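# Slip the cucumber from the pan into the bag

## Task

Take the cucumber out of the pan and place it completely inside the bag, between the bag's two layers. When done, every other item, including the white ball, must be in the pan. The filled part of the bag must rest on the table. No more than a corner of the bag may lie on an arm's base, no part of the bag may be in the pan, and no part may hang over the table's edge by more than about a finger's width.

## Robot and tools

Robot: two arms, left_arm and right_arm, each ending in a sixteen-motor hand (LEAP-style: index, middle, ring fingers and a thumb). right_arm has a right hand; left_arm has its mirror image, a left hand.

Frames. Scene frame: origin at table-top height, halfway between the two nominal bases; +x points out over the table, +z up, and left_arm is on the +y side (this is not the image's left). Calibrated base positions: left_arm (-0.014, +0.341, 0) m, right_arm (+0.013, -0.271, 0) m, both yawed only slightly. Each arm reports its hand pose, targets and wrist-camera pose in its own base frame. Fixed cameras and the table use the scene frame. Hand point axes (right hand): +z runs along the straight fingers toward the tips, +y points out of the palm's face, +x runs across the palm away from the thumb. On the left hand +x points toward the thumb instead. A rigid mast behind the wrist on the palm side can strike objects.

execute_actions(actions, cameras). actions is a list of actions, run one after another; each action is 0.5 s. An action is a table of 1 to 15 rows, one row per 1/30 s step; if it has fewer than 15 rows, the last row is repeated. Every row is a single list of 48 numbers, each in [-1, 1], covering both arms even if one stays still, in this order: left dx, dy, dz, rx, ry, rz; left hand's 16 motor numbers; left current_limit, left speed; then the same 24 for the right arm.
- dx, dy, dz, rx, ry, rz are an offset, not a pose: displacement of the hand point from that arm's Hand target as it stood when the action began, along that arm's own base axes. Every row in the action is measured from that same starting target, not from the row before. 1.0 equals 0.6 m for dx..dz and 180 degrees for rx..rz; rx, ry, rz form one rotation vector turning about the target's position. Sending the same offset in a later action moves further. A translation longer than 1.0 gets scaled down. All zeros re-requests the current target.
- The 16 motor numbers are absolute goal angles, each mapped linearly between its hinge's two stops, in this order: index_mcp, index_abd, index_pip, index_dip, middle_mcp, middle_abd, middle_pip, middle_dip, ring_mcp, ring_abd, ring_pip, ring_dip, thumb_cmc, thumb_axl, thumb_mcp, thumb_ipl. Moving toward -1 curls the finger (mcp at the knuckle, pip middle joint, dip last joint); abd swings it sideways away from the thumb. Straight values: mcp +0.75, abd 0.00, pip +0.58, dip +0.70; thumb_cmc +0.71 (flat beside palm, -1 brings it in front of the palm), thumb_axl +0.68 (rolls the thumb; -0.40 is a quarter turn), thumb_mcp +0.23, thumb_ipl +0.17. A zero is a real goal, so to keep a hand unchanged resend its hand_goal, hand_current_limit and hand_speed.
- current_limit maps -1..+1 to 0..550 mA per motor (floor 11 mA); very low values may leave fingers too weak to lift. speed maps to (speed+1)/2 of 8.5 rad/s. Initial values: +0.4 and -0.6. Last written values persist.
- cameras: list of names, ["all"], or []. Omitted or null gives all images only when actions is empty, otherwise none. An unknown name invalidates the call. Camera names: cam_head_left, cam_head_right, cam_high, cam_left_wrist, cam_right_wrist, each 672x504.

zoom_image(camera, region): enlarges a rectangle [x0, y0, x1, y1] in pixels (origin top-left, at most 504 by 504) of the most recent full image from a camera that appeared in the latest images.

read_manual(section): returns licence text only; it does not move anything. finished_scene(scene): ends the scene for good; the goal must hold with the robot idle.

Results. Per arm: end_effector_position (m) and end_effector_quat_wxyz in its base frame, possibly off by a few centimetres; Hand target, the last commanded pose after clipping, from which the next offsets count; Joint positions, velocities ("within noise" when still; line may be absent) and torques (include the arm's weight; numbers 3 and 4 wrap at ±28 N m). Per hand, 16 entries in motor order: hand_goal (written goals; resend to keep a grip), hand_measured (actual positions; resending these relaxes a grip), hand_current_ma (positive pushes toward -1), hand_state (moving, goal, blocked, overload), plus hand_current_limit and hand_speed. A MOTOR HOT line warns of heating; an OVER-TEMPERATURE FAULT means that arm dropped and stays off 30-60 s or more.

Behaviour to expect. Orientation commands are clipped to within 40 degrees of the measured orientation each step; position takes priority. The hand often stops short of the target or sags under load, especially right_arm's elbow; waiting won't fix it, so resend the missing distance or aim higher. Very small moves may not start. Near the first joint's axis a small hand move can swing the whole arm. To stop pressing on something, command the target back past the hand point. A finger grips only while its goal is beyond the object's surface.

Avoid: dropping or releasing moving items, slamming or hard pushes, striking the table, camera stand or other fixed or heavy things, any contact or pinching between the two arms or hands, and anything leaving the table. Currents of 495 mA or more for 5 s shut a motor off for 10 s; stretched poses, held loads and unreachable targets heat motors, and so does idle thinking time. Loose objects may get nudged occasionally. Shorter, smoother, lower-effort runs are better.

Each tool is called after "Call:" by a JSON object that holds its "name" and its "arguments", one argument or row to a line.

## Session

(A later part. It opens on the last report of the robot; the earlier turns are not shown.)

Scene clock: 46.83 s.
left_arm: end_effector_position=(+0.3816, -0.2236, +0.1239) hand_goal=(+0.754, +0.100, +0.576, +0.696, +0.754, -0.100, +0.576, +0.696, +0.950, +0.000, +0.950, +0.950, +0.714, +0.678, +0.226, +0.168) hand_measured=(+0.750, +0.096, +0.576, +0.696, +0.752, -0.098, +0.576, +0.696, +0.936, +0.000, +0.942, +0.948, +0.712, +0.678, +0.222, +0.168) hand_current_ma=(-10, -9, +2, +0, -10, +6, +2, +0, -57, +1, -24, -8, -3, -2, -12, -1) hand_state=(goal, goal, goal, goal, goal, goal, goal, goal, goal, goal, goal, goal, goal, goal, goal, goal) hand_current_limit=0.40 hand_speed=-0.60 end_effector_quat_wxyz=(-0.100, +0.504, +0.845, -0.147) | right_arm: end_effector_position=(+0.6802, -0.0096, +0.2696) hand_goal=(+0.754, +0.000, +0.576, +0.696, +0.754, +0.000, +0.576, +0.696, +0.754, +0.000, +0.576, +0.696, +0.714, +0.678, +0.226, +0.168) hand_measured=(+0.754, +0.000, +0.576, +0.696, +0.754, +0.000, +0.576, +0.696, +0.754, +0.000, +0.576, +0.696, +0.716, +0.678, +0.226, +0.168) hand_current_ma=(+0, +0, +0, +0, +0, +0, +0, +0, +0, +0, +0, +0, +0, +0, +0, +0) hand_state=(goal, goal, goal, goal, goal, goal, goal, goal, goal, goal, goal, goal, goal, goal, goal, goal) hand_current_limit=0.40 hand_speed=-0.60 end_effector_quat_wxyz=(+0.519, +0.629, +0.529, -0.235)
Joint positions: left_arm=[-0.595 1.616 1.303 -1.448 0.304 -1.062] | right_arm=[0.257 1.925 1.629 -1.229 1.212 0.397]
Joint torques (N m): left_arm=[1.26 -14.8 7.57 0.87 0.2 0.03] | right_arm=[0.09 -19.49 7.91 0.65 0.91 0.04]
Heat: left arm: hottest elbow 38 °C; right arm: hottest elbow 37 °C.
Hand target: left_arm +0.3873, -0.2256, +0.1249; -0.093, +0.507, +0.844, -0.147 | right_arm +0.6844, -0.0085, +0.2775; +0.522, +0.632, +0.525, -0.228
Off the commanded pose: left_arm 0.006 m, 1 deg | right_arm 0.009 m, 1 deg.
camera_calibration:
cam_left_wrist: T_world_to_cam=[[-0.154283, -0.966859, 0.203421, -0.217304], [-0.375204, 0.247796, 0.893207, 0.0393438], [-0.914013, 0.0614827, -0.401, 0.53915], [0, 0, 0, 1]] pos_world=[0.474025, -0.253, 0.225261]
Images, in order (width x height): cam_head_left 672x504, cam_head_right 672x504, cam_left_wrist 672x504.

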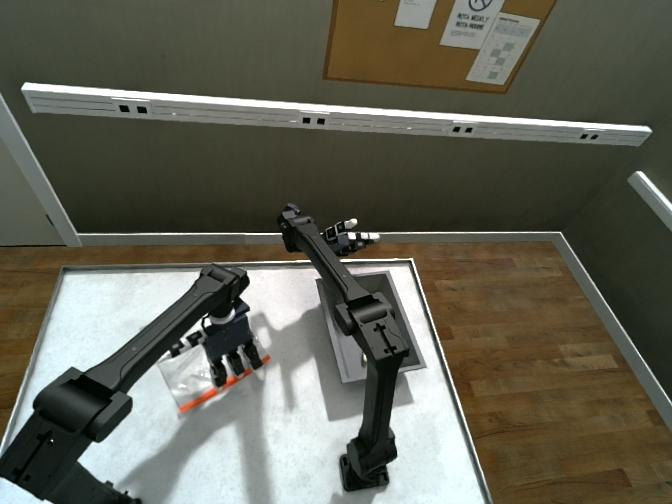

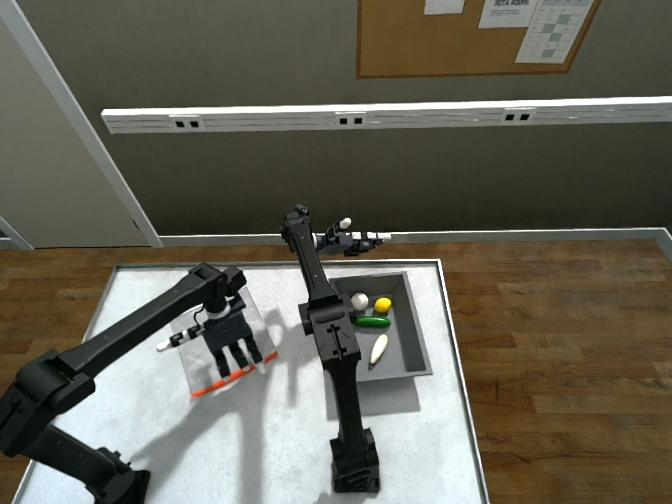

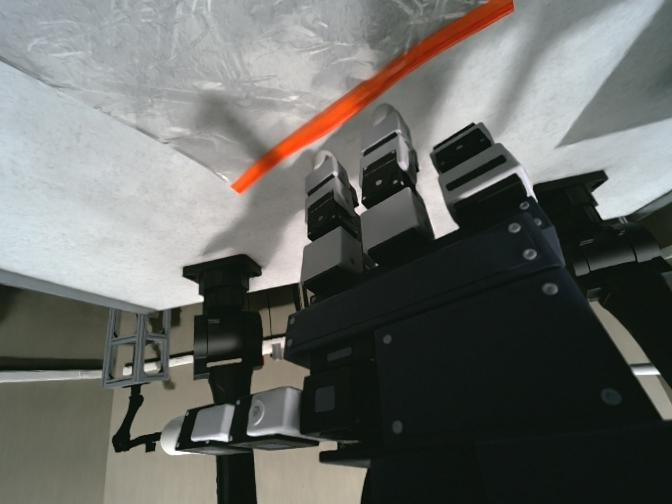

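Call:
{"name": "execute_actions", "arguments": {
  "actions": [
    [[0.019,0.009,-0.035,0,0,0,0.754,0.1,0.576,0.696,0.754,-0.1,0.576,0.696,0.95,0,0.95,0.95,0.714,0.678,0.226,0.168,0.4,-0.6,0,0,0,0,0,0,0.754,0,0.576,0.696,0.754,0,0.576,0.696,0.754,0,0.576,0.696,0.714,0.678,0.226,0.168,0.4,-0.6]]
  ],
  "cameras": ["cam_head_left","cam_head_right","cam_left_wrist"]
}}

Call:
{"name": "zoom_image", "arguments": {
  "camera": "cam_head_right",
  "region": [190, 310, 290, 400]
}}

Call:
{"name": "zoom_image", "arguments": {
  "camera": "cam_head_left",
  "region": [180, 330, 280, 420]
}}

Call:
{"name": "zoom_image", "arguments": {
  "camera": "cam_left_wrist",
  "region": [230, 50, 480, 220]
}}

Scene clock: 50.07 s.
left_arm: end_effector_position=(+0.3923, -0.2199, +0.1034) hand_goal=(+0.754, +0.100, +0.576, +0.696, +0.754, -0.100, +0.576, +0.696, +0.950, +0.000, +0.950, +0.950, +0.714, +0.678, +0.226, +0.168) hand_measured=(+0.750, +0.096, +0.576, +0.696, +0.752, -0.098, +0.576, +0.696, +0.936, +0.000, +0.942, +0.948, +0.712, +0.678, +0.222, +0.168) hand_current_ma=(-10, -9, +2, +0, -10, +6, +2, +0, -57, +1, -24, -8, -3, -2, -12, -1) hand_state=(goal, goal, goal, goal, goal, goal, goal, goal, goal, goal, goal, goal, goal, goal, goal, goal) hand_current_limit=0.40 hand_speed=-0.60 end_effector_quat_wxyz=(-0.100, +0.505, +0.844, -0.147) | right_arm: end_effector_position=(+0.6802, -0.0096, +0.2696) hand_goal=(+0.754, +0.000, +0.576, +0.696, +0.754, +0.000, +0.576, +0.696, +0.754, +0.000, +0.576, +0.696, +0.714, +0.678, +0.226, +0.168) hand_measured=(+0.754, +0.000, +0.576, +0.696, +0.754, +0.000, +0.576, +0.696, +0.754, +0.000, +0.576, +0.696, +0.716, +0.678, +0.226, +0.168) hand_current_ma=(+0, +0, +0, +0, +0, +0, +0, +0, +0, +0, +0, +0, +0, +0, +0, +0) hand_state=(goal, goal, goal, goal, goal, goal, goal, goal, goal, goal, goal, goal, goal, goal, goal, goal) hand_current_limit=0.40 hand_speed=-0.60 end_effector_quat_wxyz=(+0.519, +0.629, +0.529, -0.235)
Joint positions: left_arm=[-0.576 1.651 1.29 -1.406 0.301 -1.038] | right_arm=[0.257 1.925 1.629 -1.229 1.212 0.397]
Joint torques (N m): left_arm=[1.61 -15.09 7.38 0.84 0.16 0.06] | right_arm=[0.03 -19.19 7.94 0.87 0.95 0.08]
Heat: left arm: hottest elbow 38 °C; right arm: hottest elbow 38 °C.
Hand target: left_arm +0.3989, -0.2202, +0.1041; -0.093, +0.507, +0.844, -0.147 | right_arm +0.6844, -0.0085, +0.2775; +0.522, +0.632, +0.525, -0.228
Off the commanded pose: left_arm 0.006 m, 1 deg | right_arm 0.009 m, 1 deg.
camera_calibration:
cam_left_wrist: T_world_to_cam=[[-0.157051, -0.966103, 0.20489, -0.206834], [-0.375217, 0.250278, 0.892509, 0.061381], [-0.913535, 0.0632918, -0.401805, 0.540732], [0, 0, 0, 1]] pos_world=[0.484525, -0.249409, 0.204864]
Images, in order (width x height): cam_head_left 672x504, cam_head_right 672x504, cam_left_wrist 672x504.

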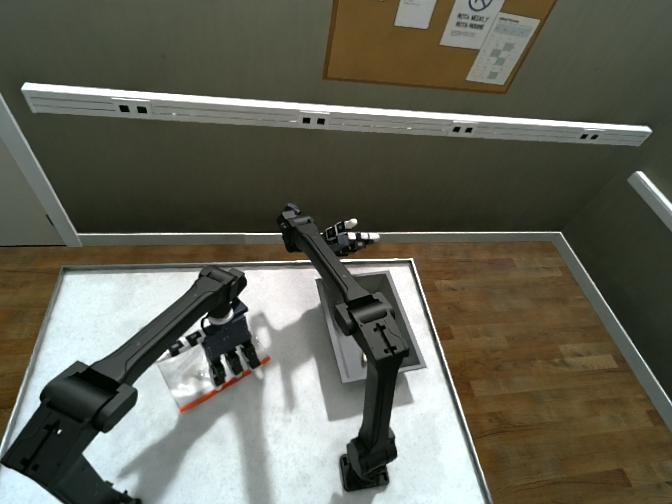

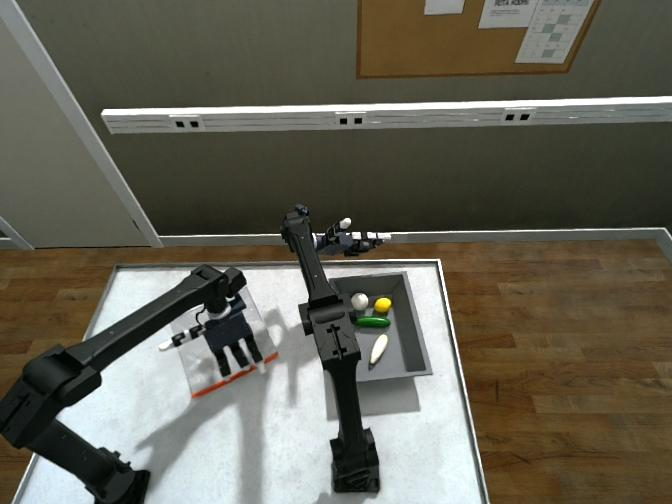

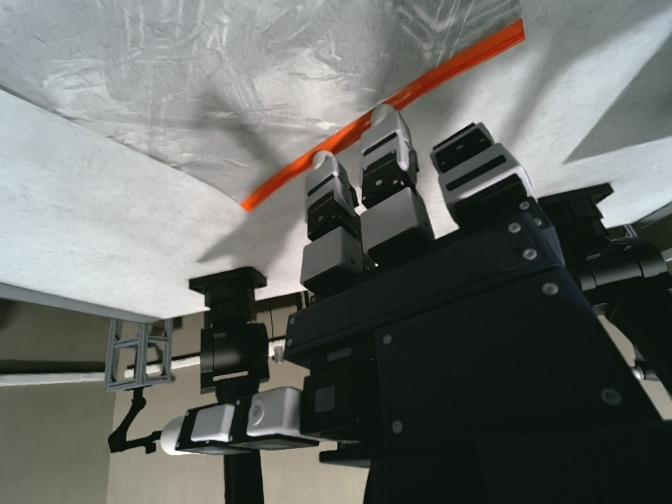

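Scaled by 5.040 from the camera's 672x504 image, which has a finer 960x720 frame.

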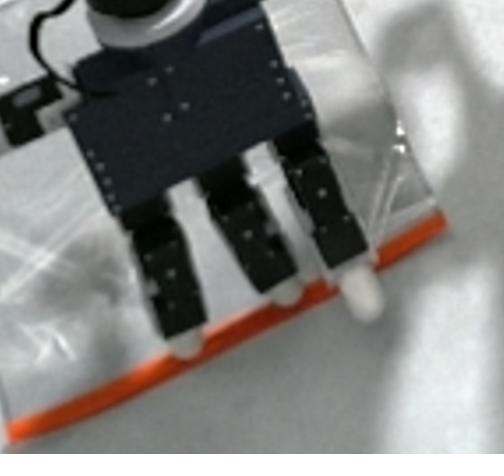

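Scaled by 5.040 from the camera's 672x504 image, which has a finer 960x720 frame.

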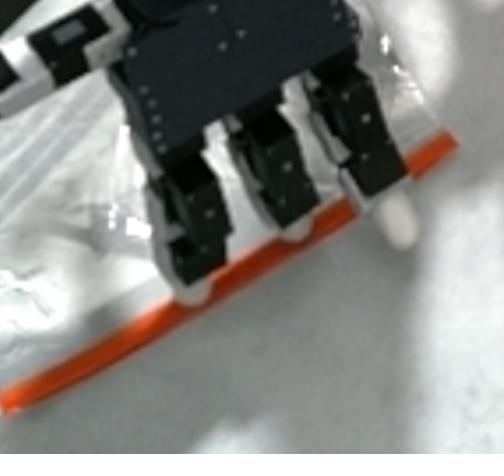

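Scaled by 2.016 from the camera's 672x504 image, which has a finer 960x720 frame.

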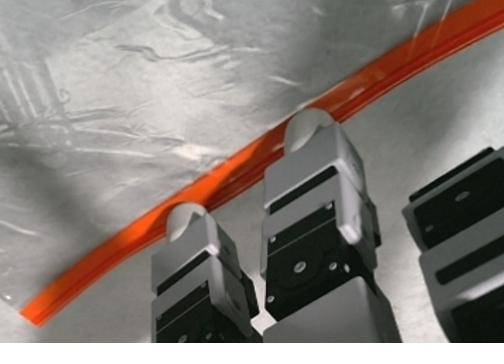

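Call:
{"name": "execute_actions", "arguments": {
  "actions": [
    [[0.004,0.002,-0.022,0,0,0,0.754,0.15,0.576,0.696,0.754,-0.15,0.576,0.696,0.95,0,0.95,0.95,0.714,0.678,0.226,0.168,0.4,-0.6,0,0,0,0,0,0,0.754,0,0.576,0.696,0.754,0,0.576,0.696,0.754,0,0.576,0.696,0.714,0.678,0.226,0.168,0.4,-0.6]]
  ],
  "cameras": ["cam_head_left","cam_head_right","cam_left_wrist"]
}}

Call:
{"name": "zoom_image", "arguments": {
  "camera": "cam_head_right",
  "region": [190, 310, 290, 400]
}}

Call:
{"name": "zoom_image", "arguments": {
  "camera": "cam_left_wrist",
  "region": [230, 50, 480, 220]
}}

Scene clock: 51.83 s.
left_arm: end_effector_position=(+0.3965, -0.2203, +0.0984) hand_goal=(+0.754, +0.150, +0.576, +0.696, +0.754, -0.150, +0.576, +0.696, +0.950, +0.000, +0.950, +0.950, +0.714, +0.678, +0.226, +0.168) hand_measured=(+0.750, +0.146, +0.576, +0.696, +0.760, -0.148, +0.580, +0.698, +0.936, +0.000, +0.942, +0.948, +0.712, +0.678, +0.222, +0.168) hand_current_ma=(-10, -12, +2, +0, +24, +6, +14, +5, -57, +1, -24, -8, -3, -2, -12, -1) hand_state=(goal, goal, goal, goal, goal, goal, goal, goal, goal, goal, goal, goal, goal, goal, goal, goal) hand_current_limit=0.40 hand_speed=-0.60 end_effector_quat_wxyz=(-0.092, +0.507, +0.844, -0.148) | right_arm: end_effector_position=(+0.6802, -0.0096, +0.2696) hand_goal=(+0.754, +0.000, +0.576, +0.696, +0.754, +0.000, +0.576, +0.696, +0.754, +0.000, +0.576, +0.696, +0.714, +0.678, +0.226, +0.168) hand_measured=(+0.754, +0.000, +0.576, +0.696, +0.754, +0.000, +0.576, +0.696, +0.754, +0.000, +0.576, +0.696, +0.716, +0.678, +0.226, +0.168) hand_current_ma=(+0, +0, +0, +0, +0, +0, +0, +0, +0, +0, +0, +0, +0, +0, +0, +0) hand_state=(goal, goal, goal, goal, goal, goal, goal, goal, goal, goal, goal, goal, goal, goal, goal, goal) hand_current_limit=0.40 hand_speed=-0.60 end_effector_quat_wxyz=(+0.519, +0.629, +0.529, -0.235)
Joint positions: left_arm=[-0.571 1.654 1.282 -1.38 0.301 -1.032] | right_arm=[0.257 1.925 1.629 -1.229 1.212 0.397]
Joint torques (N m): left_arm=[1.49 -13.92 6.79 1.05 0.13 0.04] | right_arm=[-0.38 -19.14 7.87 0.85 0.95 0.04]
Heat: left arm: hottest elbow 38 °C; right arm: hottest elbow 38 °C.
Hand target: left_arm +0.4012, -0.2190, +0.0908; -0.093, +0.507, +0.844, -0.147 | right_arm +0.6844, -0.0085, +0.2775; +0.522, +0.632, +0.525, -0.228
Off the commanded pose: left_arm 0.009 m, 0 deg | right_arm 0.009 m, 1 deg.
camera_calibration:
cam_left_wrist: T_world_to_cam=[[-0.160802, -0.963938, 0.212051, -0.204343], [-0.386342, 0.259177, 0.885193, 0.0746619], [-0.90823, 0.0604162, -0.414086, 0.541101], [0, 0, 0, 1]] pos_world=[0.48743, -0.249016, 0.201303]
Images, in order (width x height): cam_head_left 672x504, cam_head_right 672x504, cam_left_wrist 672x504.

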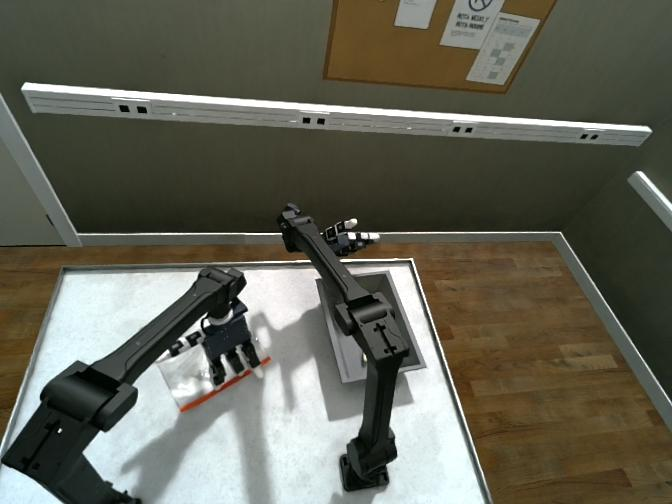

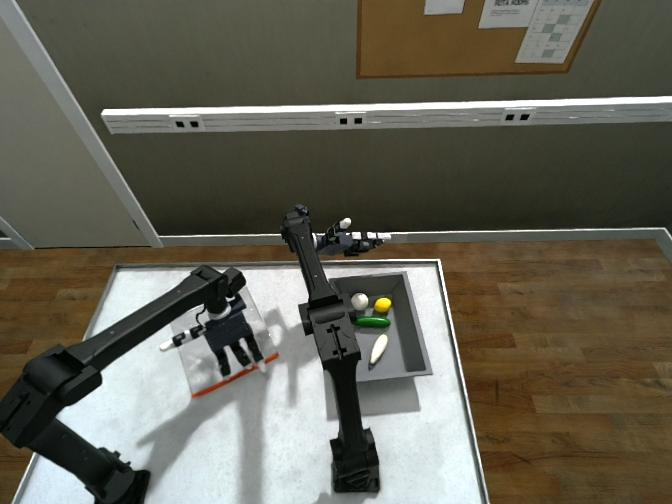

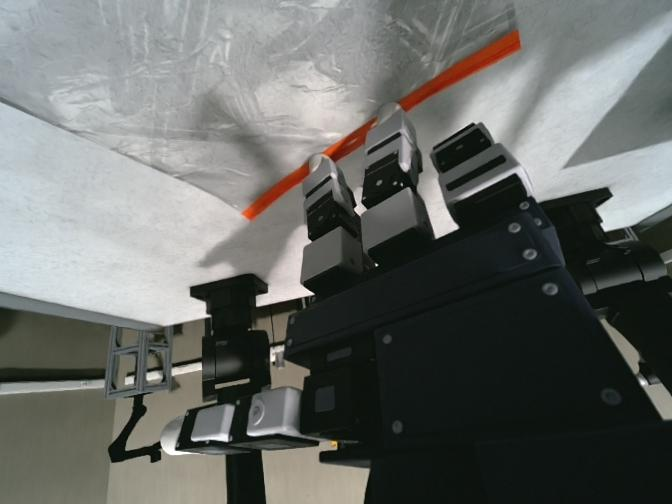

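Scaled by 5.040 from the camera's 672x504 image, which has a finer 960x720 frame.

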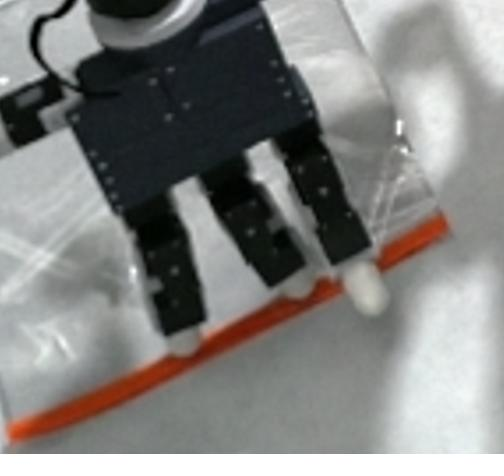

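Scaled by 2.016 from the camera's 672x504 image, which has a finer 960x720 frame.

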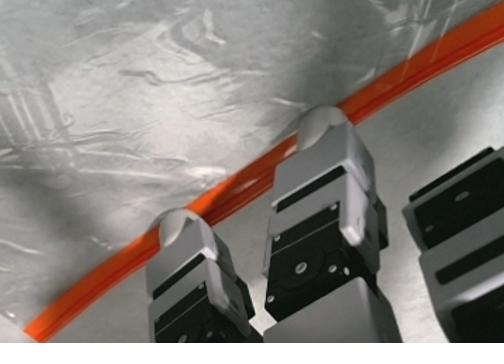

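Call:
{"name": "execute_actions", "arguments": {
  "actions": [
    [[0,0,0,0,0,0,0.754,-0.05,0.576,0.696,0.754,0.05,0.576,0.696,0.95,0,0.95,0.95,0.714,0.678,0.226,0.168,0.4,-0.85,0,0,0,0,0,0,0.754,0,0.576,0.696,0.754,0,0.576,0.696,0.754,0,0.576,0.696,0.714,0.678,0.226,0.168,0.4,-0.6]],
    [[0,0,0,0,0,0,0.754,-0.3,0.576,0.696,0.754,0.3,0.576,0.696,0.95,0,0.95,0.95,0.714,0.678,0.226,0.168,0.4,-0.85,0,0,0,0,0,0,0.754,0,0.576,0.696,0.754,0,0.576,0.696,0.754,0,0.576,0.696,0.714,0.678,0.226,0.168,0.4,-0.6]]
  ],
  "cameras": ["cam_head_left","cam_head_right","cam_left_wrist"]
}}

Call:
{"name": "zoom_image", "arguments": {
  "camera": "cam_head_right",
  "region": [190, 310, 290, 400]
}}

Call:
{"name": "zoom_image", "arguments": {
  "camera": "cam_left_wrist",
  "region": [230, 50, 480, 220]
}}

Scene clock: 54.17 s.
left_arm: end_effector_position=(+0.3979, -0.2212, +0.0983) hand_goal=(+0.754, -0.300, +0.576, +0.696, +0.754, +0.300, +0.576, +0.696, +0.950, +0.000, +0.950, +0.950, +0.714, +0.678, +0.226, +0.168) hand_measured=(+0.752, -0.106, +0.576, +0.696, +0.762, +0.094, +0.582, +0.698, +0.936, +0.000, +0.942, +0.948, +0.712, +0.678, +0.222, +0.168) hand_current_ma=(-8, +385, +2, +0, +32, -385, +18, +6, -57, +1, -24, -8, -3, -2, -12, -1) hand_state=(goal, blocked, goal, goal, goal, blocked, goal, goal, goal, goal, goal, goal, goal, goal, goal, goal) hand_current_limit=0.40 hand_speed=-0.85 end_effector_quat_wxyz=(-0.089, +0.508, +0.844, -0.148) | right_arm: end_effector_position=(+0.6802, -0.0096, +0.2696) hand_goal=(+0.754, +0.000, +0.576, +0.696, +0.754, +0.000, +0.576, +0.696, +0.754, +0.000, +0.576, +0.696, +0.714, +0.678, +0.226, +0.168) hand_measured=(+0.754, +0.000, +0.576, +0.696, +0.754, +0.000, +0.576, +0.696, +0.754, +0.000, +0.576, +0.696, +0.716, +0.678, +0.226, +0.168) hand_current_ma=(+0, +0, +0, +0, +0, +0, +0, +0, +0, +0, +0, +0, +0, +0, +0, +0) hand_state=(goal, goal, goal, goal, goal, goal, goal, goal, goal, goal, goal, goal, goal, goal, goal, goal) hand_current_limit=0.40 hand_speed=-0.60 end_effector_quat_wxyz=(+0.519, +0.629, +0.529, -0.235)
Joint positions: left_arm=[-0.571 1.654 1.282 -1.374 0.301 -1.032] | right_arm=[0.257 1.925 1.629 -1.229 1.212 0.397]
Joint torques (N m): left_arm=[1.61 -13.86 6.8 0.83 0.13 0.03] | right_arm=[0.21 -19.31 7.91 0.99 0.94 0.04]
Heat: left arm: hottest elbow 39 °C; right arm: hottest elbow 38 °C.
Hand target: left_arm +0.4012, -0.2190, +0.0908; -0.093, +0.507, +0.844, -0.147 | right_arm +0.6844, -0.0085, +0.2775; +0.522, +0.632, +0.525, -0.228
Off the commanded pose: left_arm 0.008 m, 0 deg | right_arm 0.009 m, 1 deg.
camera_calibration:
cam_left_wrist: T_world_to_cam=[[-0.162273, -0.963142, 0.214535, -0.204392], [-0.390819, 0.26237, 0.882283, 0.078215], [-0.906051, 0.0593264, -0.41899, 0.541726], [0, 0, 0, 1]] pos_world=[0.488232, -0.249519, 0.201819]
Images, in order (width x height): cam_head_left 672x504, cam_head_right 672x504, cam_left_wrist 672x504.

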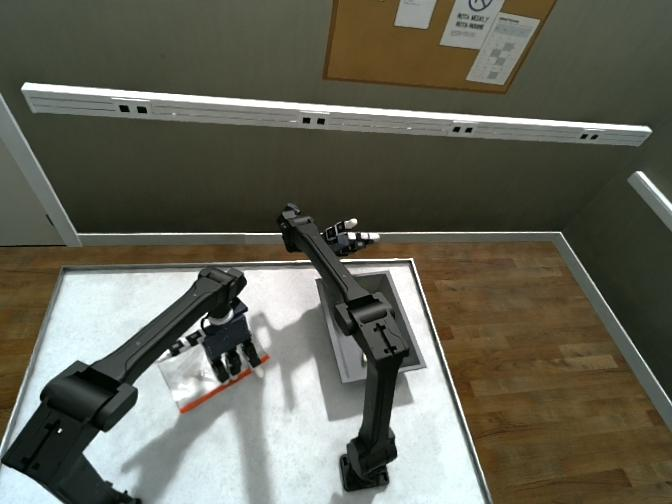

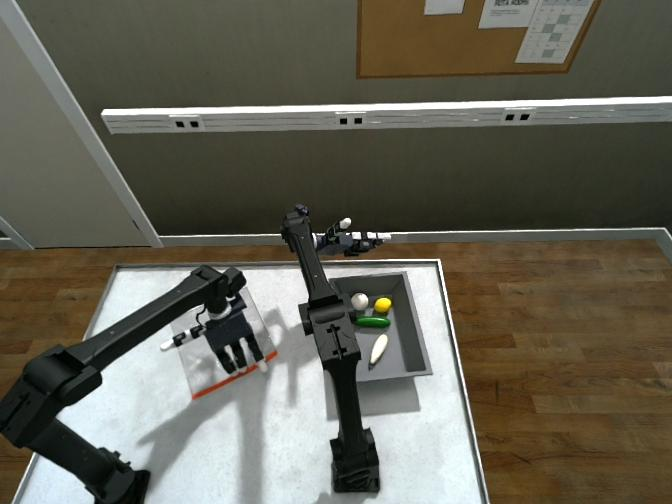

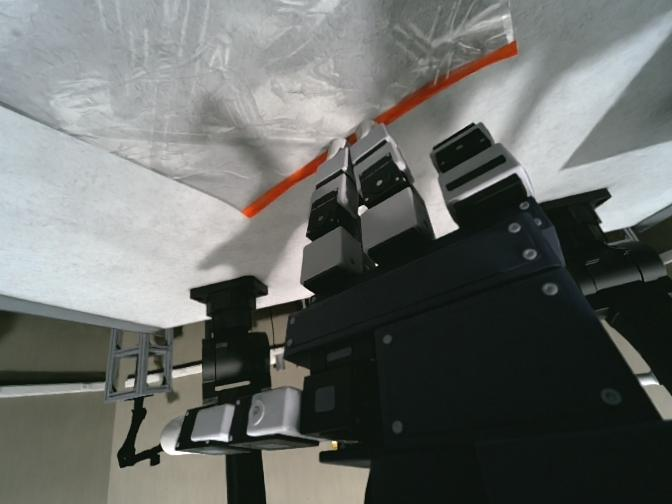

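Scaled by 5.040 from the camera's 672x504 image, which has a finer 960x720 frame.

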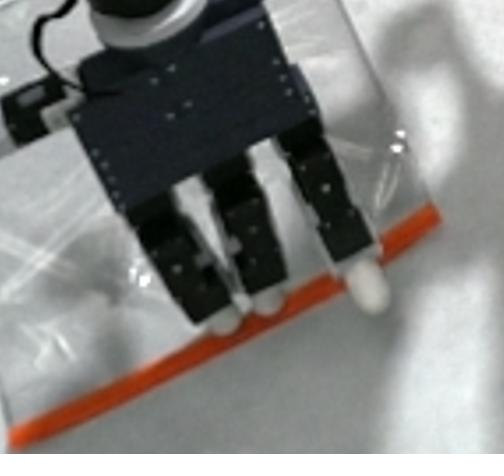

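Scaled by 2.016 from the camera's 672x504 image, which has a finer 960x720 frame.

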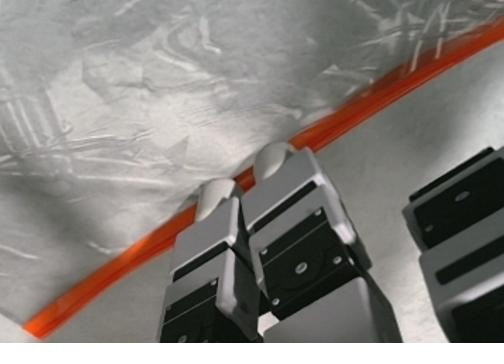

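Call:
{"name": "execute_actions", "arguments": {
  "actions": [
    [[0,0,0.035,0,0,0,0.754,-0.3,0.576,0.696,0.754,0.3,0.576,0.696,0.95,0,0.95,0.95,0.714,0.678,0.226,0.168,0.4,-0.85,0,0,0,0,0,0,0.754,0,0.576,0.696,0.754,0,0.576,0.696,0.754,0,0.576,0.696,0.714,0.678,0.226,0.168,0.4,-0.6]]
  ],
  "cameras": ["cam_head_left","cam_head_right","cam_left_wrist"]
}}

Call:
{"name": "zoom_image", "arguments": {
  "camera": "cam_head_right",
  "region": [190, 310, 290, 400]
}}

Call:
{"name": "zoom_image", "arguments": {
  "camera": "cam_left_wrist",
  "region": [230, 50, 480, 220]
}}

Scene clock: 55.63 s.
left_arm: end_effector_position=(+0.3901, -0.2162, +0.0992) hand_goal=(+0.754, -0.300, +0.576, +0.696, +0.754, +0.300, +0.576, +0.696, +0.950, +0.000, +0.950, +0.950, +0.714, +0.678, +0.226, +0.168) hand_measured=(+0.746, -0.106, +0.574, +0.696, +0.756, +0.094, +0.582, +0.698, +0.936, +0.000, +0.942, +0.948, +0.712, +0.678, +0.222, +0.168) hand_current_ma=(-28, +385, -3, +0, +9, -385, +16, +6, -57, +1, -24, -8, -3, -2, -12, -1) hand_state=(goal, blocked, goal, goal, goal, blocked, goal, goal, goal, goal, goal, goal, goal, goal, goal, goal) hand_current_limit=0.40 hand_speed=-0.85 end_effector_quat_wxyz=(-0.106, +0.505, +0.844, -0.147) | right_arm: end_effector_position=(+0.6802, -0.0096, +0.2696) hand_goal=(+0.754, +0.000, +0.576, +0.696, +0.754, +0.000, +0.576, +0.696, +0.754, +0.000, +0.576, +0.696, +0.714, +0.678, +0.226, +0.168) hand_measured=(+0.754, +0.000, +0.576, +0.696, +0.754, +0.000, +0.576, +0.696, +0.754, +0.000, +0.576, +0.696, +0.716, +0.678, +0.226, +0.168) hand_current_ma=(+0, +0, +0, +0, +0, +0, +0, +0, +0, +0, +0, +0, +0, +0, +0, +0) hand_state=(goal, goal, goal, goal, goal, goal, goal, goal, goal, goal, goal, goal, goal, goal, goal, goal) hand_current_limit=0.40 hand_speed=-0.60 end_effector_quat_wxyz=(+0.519, +0.629, +0.529, -0.235)
Joint positions: left_arm=[-0.571 1.654 1.282 -1.409 0.3 -1.032] | right_arm=[0.257 1.925 1.629 -1.229 1.212 0.397]
Joint torques (N m): left_arm=[1.61 -15.68 9.01 0.12 0.13 0.02] | right_arm=[-0.91 -19.19 8.09 0.84 0.9 0.03]
Heat: left arm: hottest elbow 39 °C; right arm: hottest elbow 38 °C.
Hand target: left_arm +0.4012, -0.2190, +0.1118; -0.093, +0.507, +0.844, -0.147 | right_arm +0.6844, -0.0085, +0.2775; +0.522, +0.632, +0.525, -0.228
Off the commanded pose: left_arm 0.017 m, 2 deg | right_arm 0.009 m, 1 deg.
camera_calibration:
cam_left_wrist: T_world_to_cam=[[-0.156214, -0.967146, 0.200562, -0.202801], [-0.364692, 0.245183, 0.898268, 0.0575208], [-0.917931, 0.0671785, -0.391012, 0.538409], [0, 0, 0, 1]] pos_world=[0.48352, -0.246411, 0.199529]
Images, in order (width x height): cam_head_left 672x504, cam_head_right 672x504, cam_left_wrist 672x504.

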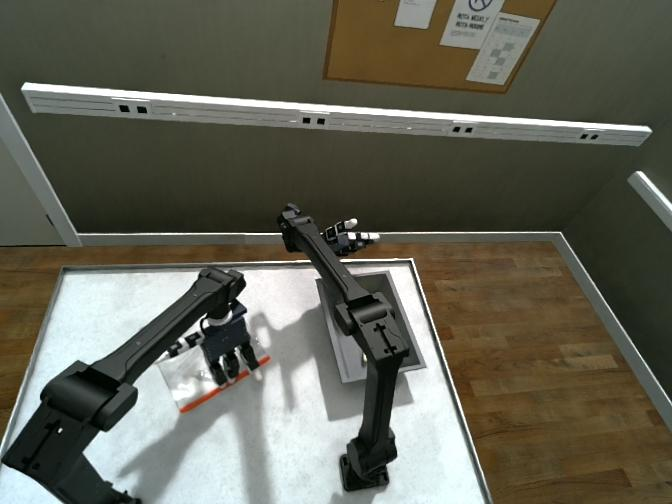

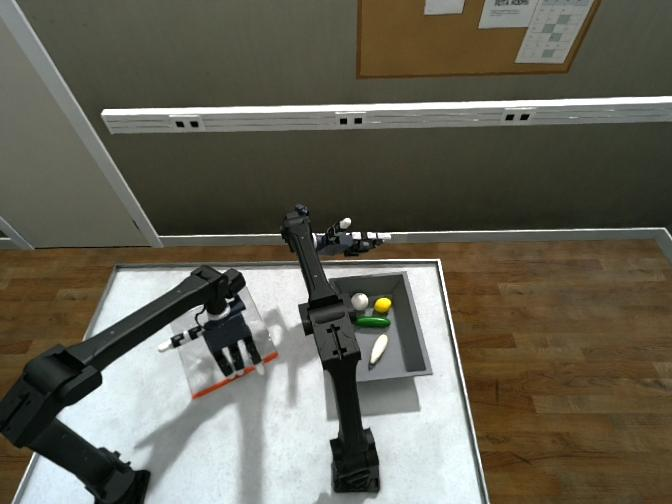

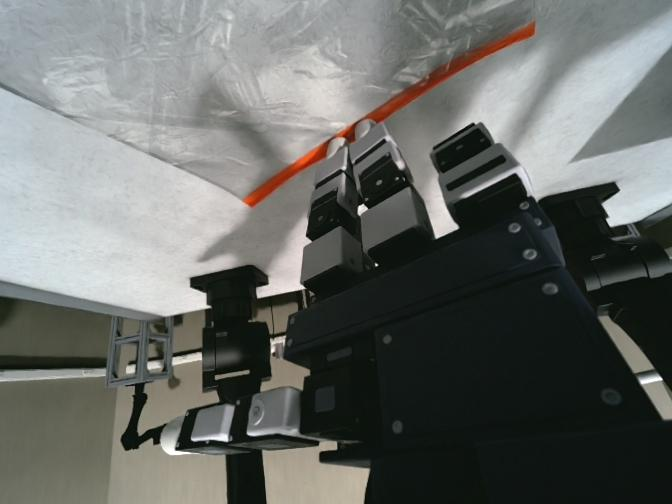

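Scaled by 5.040 from the camera's 672x504 image, which has a finer 960x720 frame.

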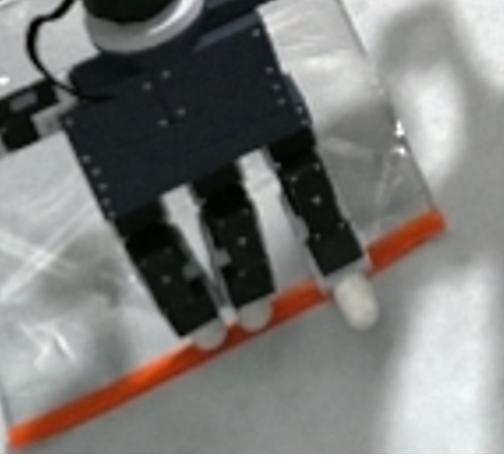

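Scaled by 2.016 from the camera's 672x504 image, which has a finer 960x720 frame.

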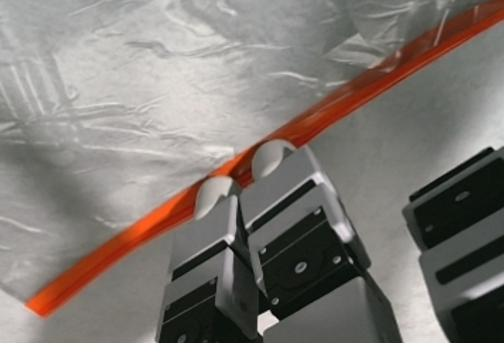

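Call:
{"name": "execute_actions", "arguments": {
  "actions": [
    [[-0.01,-0.02,0.09,0,0,0,0.754,0,0.576,0.696,0.754,0,0.576,0.696,0.95,0,0.95,0.95,0.714,0.678,0.226,0.168,0.4,-0.6,0,0,0,0,0,0,0.754,0,0.576,0.696,0.754,0,0.576,0.696,0.754,0,0.576,0.696,0.714,0.678,0.226,0.168,0.4,-0.6]],
    [[-0.02,-0.02,0.09,0,0,0,0.6,0,0.2,0.5,0.95,0,0.95,0.95,0.95,0,0.95,0.95,0.3,0.678,0.15,0.15,0.4,-0.6,0,0,0,0,0,0,0.754,0,0.576,0.696,0.754,0,0.576,0.696,0.754,0,0.576,0.696,0.714,0.678,0.226,0.168,0.4,-0.6]],
    [[-0.025,-0.02,0,-0.073,0.0225,0.115,0.479,0,-0.299,0.406,0.95,0,0.95,0.95,0.95,0,0.95,0.95,-0.2,0.678,0.056,0.114,0.4,-0.6,0,0,0,0,0,0,0.754,0,0.576,0.696,0.754,0,0.576,0.696,0.754,0,0.576,0.696,0.714,0.678,0.226,0.168,0.4,-0.6]],
    [[-0.025,-0.02,0,-0.073,0.0225,0.115,0.479,0,-0.299,0.406,0.95,0,0.95,0.95,0.95,0,0.95,0.95,-0.571,0.678,0.056,0.114,0.4,-0.6,0,0,0,0,0,0,0.754,0,0.576,0.696,0.754,0,0.576,0.696,0.754,0,0.576,0.696,0.714,0.678,0.226,0.168,0.4,-0.6]],
    [[-0.025,-0.02,0,-0.073,0.0225,0.115,0.479,0,-0.299,0.406,0.95,0,0.95,0.95,0.95,0,0.95,0.95,-0.571,0.678,0.056,0.114,0.4,-0.6,0,0,0,0,0,0,0.754,0,0.576,0.696,0.754,0,0.576,0.696,0.754,0,0.576,0.696,0.714,0.678,0.226,0.168,0.4,-0.6]],
    [[-0.02,-0.02,0,-0.073,0.0225,0.115,0.479,0,-0.299,0.406,0.95,0,0.95,0.95,0.95,0,0.95,0.95,-0.571,0.678,0.056,0.114,0.4,-0.6,0,0,0,0,0,0,0.754,0,0.576,0.696,0.754,0,0.576,0.696,0.754,0,0.576,0.696,0.714,0.678,0.226,0.168,0.4,-0.6]]
  ],
  "cameras": ["cam_head_left","cam_head_right","cam_high","cam_left_wrist"]
}}

Scene clock: 67.60 s.
left_arm: end_effector_position=(+0.3196, -0.2898, +0.2154) hand_goal=(+0.480, +0.000, -0.298, +0.406, +0.950, +0.000, +0.950, +0.950, +0.950, +0.000, +0.950, +0.950, -0.570, +0.678, +0.056, +0.114) hand_measured=(+0.476, -0.002, -0.294, +0.410, +0.936, +0.002, +0.944, +0.946, +0.936, +0.000, +0.944, +0.948, -0.568, +0.678, +0.054, +0.114) hand_current_ma=(-14, -5, +11, +9, -56, +5, -20, -10, -52, +1, -23, -8, +7, -2, -5, +4) hand_state=(goal, goal, goal, goal, goal, goal, goal, goal, goal, goal, goal, goal, goal, goal, goal, goal) hand_current_limit=0.40 hand_speed=-0.60 end_effector_quat_wxyz=(-0.026, +0.105, +0.842, -0.529) | right_arm: end_effector_position=(+0.6802, -0.0096, +0.2696) hand_goal=(+0.754, +0.000, +0.576, +0.696, +0.754, +0.000, +0.576, +0.696, +0.754, +0.000, +0.576, +0.696, +0.714, +0.678, +0.226, +0.168) hand_measured=(+0.754, +0.000, +0.576, +0.696, +0.754, +0.000, +0.576, +0.696, +0.754, +0.000, +0.576, +0.696, +0.716, +0.678, +0.226, +0.168) hand_current_ma=(+0, +0, +0, +0, +0, +0, +0, +0, +0, +0, +0, +0, +0, +0, +0, +0) hand_state=(goal, goal, goal, goal, goal, goal, goal, goal, goal, goal, goal, goal, goal, goal, goal, goal) hand_current_limit=0.40 hand_speed=-0.60 end_effector_quat_wxyz=(+0.519, +0.629, +0.529, -0.235)
Joint positions: left_arm=[-0.459 1.303 1.091 -0.837 1.039 -2.086] | right_arm=[0.257 1.925 1.629 -1.229 1.212 0.397]
Joint torques (N m): left_arm=[1.67 -10.87 9.17 1.88 1 -0.07] | right_arm=[0.26 -19.08 8.08 0.81 0.93 0.07]
Heat: left arm: hottest elbow 40 °C; right arm: hottest elbow 38 °C.
Hand target: left_arm +0.3262, -0.2910, +0.2198; +0.133, -0.189, +0.797, -0.557 | right_arm +0.6844, -0.0085, +0.2775; +0.522, +0.632, +0.525, -0.228
Off the commanded pose: left_arm 0.008 m, 39 deg | right_arm 0.009 m, 1 deg.
joint sent to its limit (left arm) — joint 6 (wrist roll), lower limit. The joint targets are off in orientation, not in position.
camera_calibration:
cam_left_wrist: T_world_to_cam=[[0.663143, -0.423183, 0.61738, -0.50235], [-0.36364, 0.538795, 0.759912, 0.0600837], [-0.654223, -0.728434, 0.203412, 0.0810023], [0, 0, 0, 1]] pos_world=[0.407972, -0.185954, 0.248006]
Images, in order (width x height): cam_head_left 672x504, cam_head_right 672x504, cam_high 672x504, cam_left_wrist 672x504.

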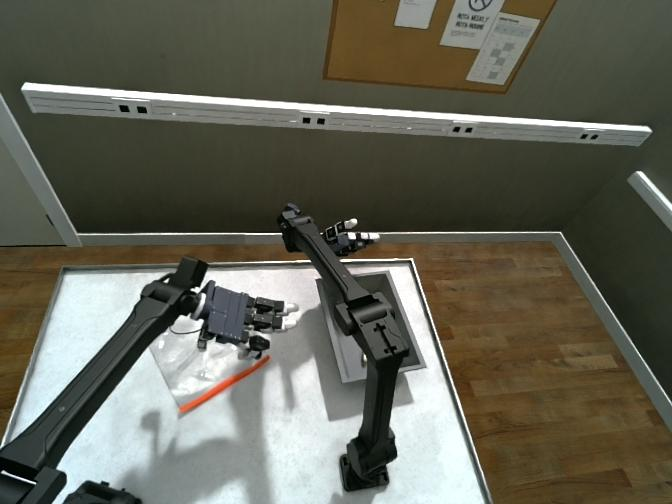

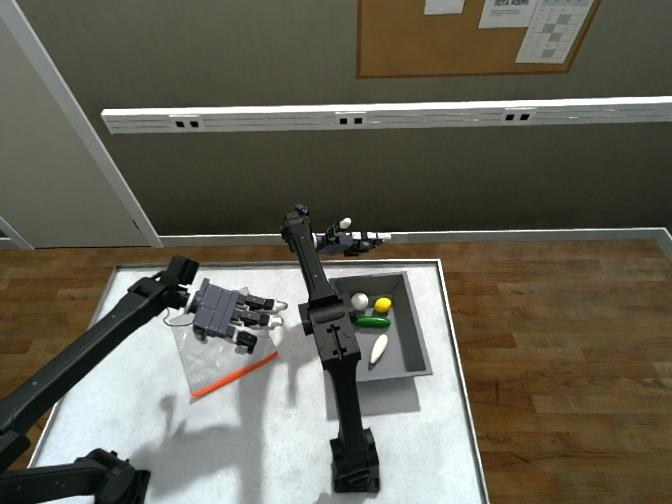

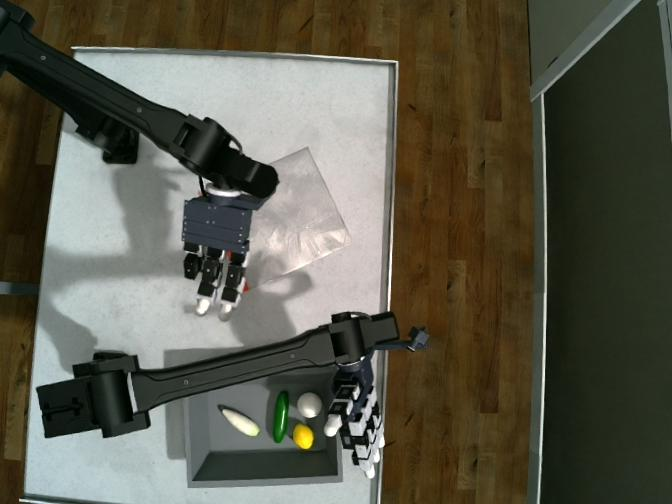

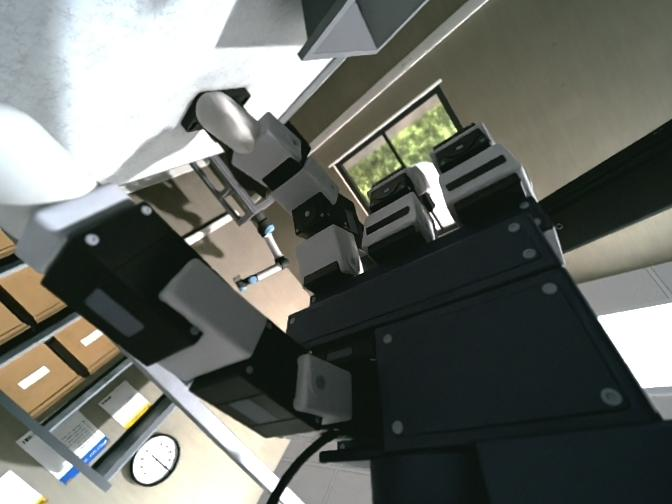

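Call:
{"name": "execute_actions", "arguments": {
  "actions": [
    [[-0.006,0.02,0,0,0,-0.125,0.411,0,-0.372,0.406,0.411,0,-0.372,0.406,0.95,0,0.95,0.95,-0.571,0.678,0,0.168,0.4,-0.6,0,0,0,0,0,0,0.754,0,0.576,0.696,0.754,0,0.576,0.696,0.754,0,0.576,0.696,0.714,0.678,0.226,0.168,0.4,-0.6]],
    [[-0.006,0.02,0,0,0,-0.125,0.411,0,-0.372,0.406,0.411,0,-0.372,0.406,0.95,0,0.95,0.95,-0.571,0.678,0,0.168,0.4,-0.6,0,0,0,0,0,0,0.754,0,0.576,0.696,0.754,0,0.576,0.696,0.754,0,0.576,0.696,0.714,0.678,0.226,0.168,0.4,-0.6]],
    [[-0.006,0.02,0,0,0,-0.125,0.411,0,-0.372,0.406,0.411,0,-0.372,0.406,0.95,0,0.95,0.95,-0.571,0.678,0,0.168,0.4,-0.6,0,0,0,0,0,0,0.754,0,0.576,0.696,0.754,0,0.576,0.696,0.754,0,0.576,0.696,0.714,0.678,0.226,0.168,0.4,-0.6]],
    [[0,0,0,0,0,-0.125,0.411,0,-0.372,0.406,0.411,0,-0.372,0.406,0.95,0,0.95,0.95,-0.571,0.678,0,0.168,0.4,-0.6,0,0,0,0,0,0,0.754,0,0.576,0.696,0.754,0,0.576,0.696,0.754,0,0.576,0.696,0.714,0.678,0.226,0.168,0.4,-0.6]]
  ],
  "cameras": ["cam_head_left","cam_head_right","cam_high","cam_left_wrist"]
}}

Scene clock: 74.50 s.
left_arm: end_effector_position=(+0.3062, -0.2497, +0.1975) hand_goal=(+0.412, +0.000, -0.372, +0.406, +0.412, +0.000, -0.372, +0.406, +0.950, +0.000, +0.950, +0.950, -0.570, +0.678, +0.000, +0.168) hand_measured=(+0.408, -0.002, -0.368, +0.410, +0.406, +0.002, -0.368, +0.408, +0.936, +0.000, +0.944, +0.948, -0.570, +0.678, +0.000, +0.166) hand_current_ma=(-12, -5, +12, +9, -19, +4, +12, +8, -52, +1, -21, -8, +0, -2, +3, -7) hand_state=(goal, goal, goal, goal, goal, goal, goal, goal, goal, goal, goal, goal, goal, goal, goal, goal) hand_current_limit=0.40 hand_speed=-0.60 end_effector_quat_wxyz=(-0.124, +0.346, +0.817, -0.445) | right_arm: end_effector_position=(+0.6802, -0.0096, +0.2696) hand_goal=(+0.754, +0.000, +0.576, +0.696, +0.754, +0.000, +0.576, +0.696, +0.754, +0.000, +0.576, +0.696, +0.714, +0.678, +0.226, +0.168) hand_measured=(+0.754, +0.000, +0.576, +0.696, +0.754, +0.000, +0.576, +0.696, +0.754, +0.000, +0.576, +0.696, +0.716, +0.678, +0.226, +0.168) hand_current_ma=(+0, +0, +0, +0, +0, +0, +0, +0, +0, +0, +0, +0, +0, +0, +0, +0) hand_state=(goal, goal, goal, goal, goal, goal, goal, goal, goal, goal, goal, goal, goal, goal, goal, goal) hand_current_limit=0.40 hand_speed=-0.60 end_effector_quat_wxyz=(+0.519, +0.629, +0.529, -0.235)
Joint positions: left_arm=[-0.459 1.5 1.305 -1.67 0.929 -1.081] | right_arm=[0.257 1.925 1.629 -1.229 1.212 0.397]
Joint torques (N m): left_arm=[0.67 -15.21 10.11 0.17 0.65 0.08] | right_arm=[-0.32 -19.25 7.98 0.7 0.98 0.06]
Heat: left arm: hottest elbow 40 °C; right arm: hottest elbow 39 °C.
Hand target: left_arm +0.3154, -0.2550, +0.2198; -0.300, +0.430, +0.698, -0.488 | right_arm +0.6844, -0.0085, +0.2775; +0.522, +0.632, +0.525, -0.228
Off the commanded pose: left_arm 0.025 m, 27 deg | right_arm 0.009 m, 1 deg.
joint sent to its limit (left arm) — joint 4 (wrist pitch), lower limit. The joint targets are off in orientation, not in position.
camera_calibration:
cam_left_wrist: T_world_to_cam=[[0.278438, -0.753728, 0.595286, -0.425881], [-0.14957, 0.578207, 0.802063, -0.0167571], [-0.948737, -0.312362, 0.0482601, 0.329955], [0, 0, 0, 1]] pos_world=[0.429115, -0.208245, 0.251038]
Images, in order (width x height): cam_head_left 672x504, cam_head_right 672x504, cam_high 672x504, cam_left_wrist 672x504.

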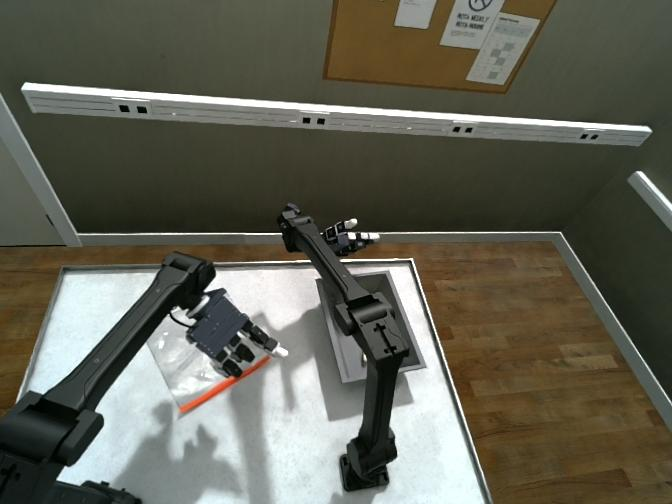

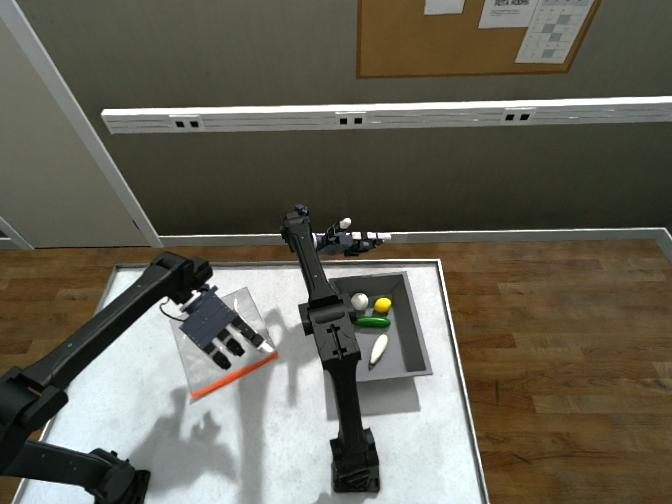

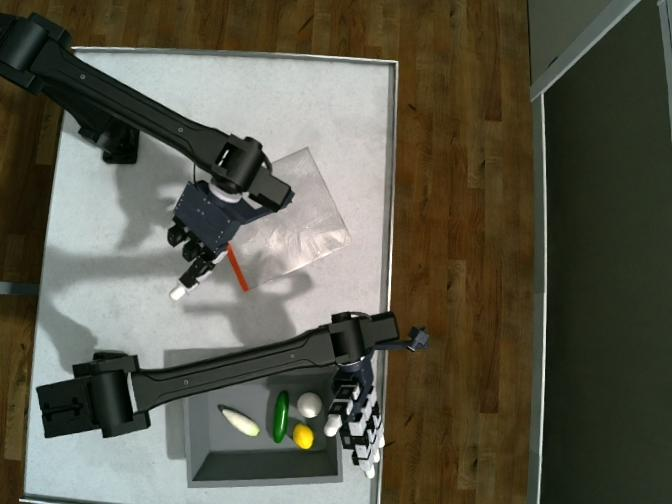

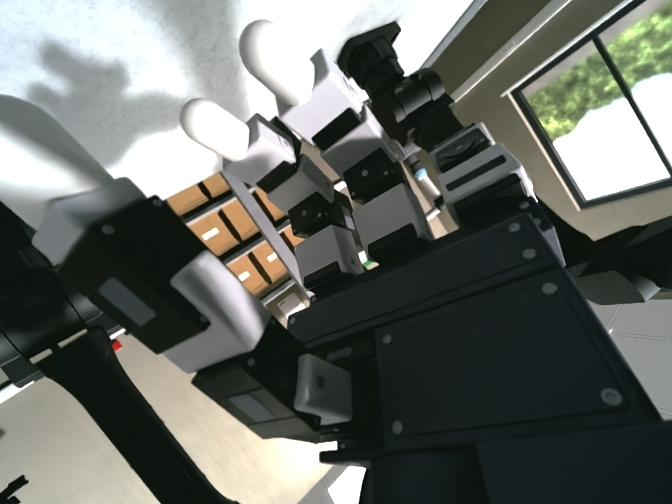

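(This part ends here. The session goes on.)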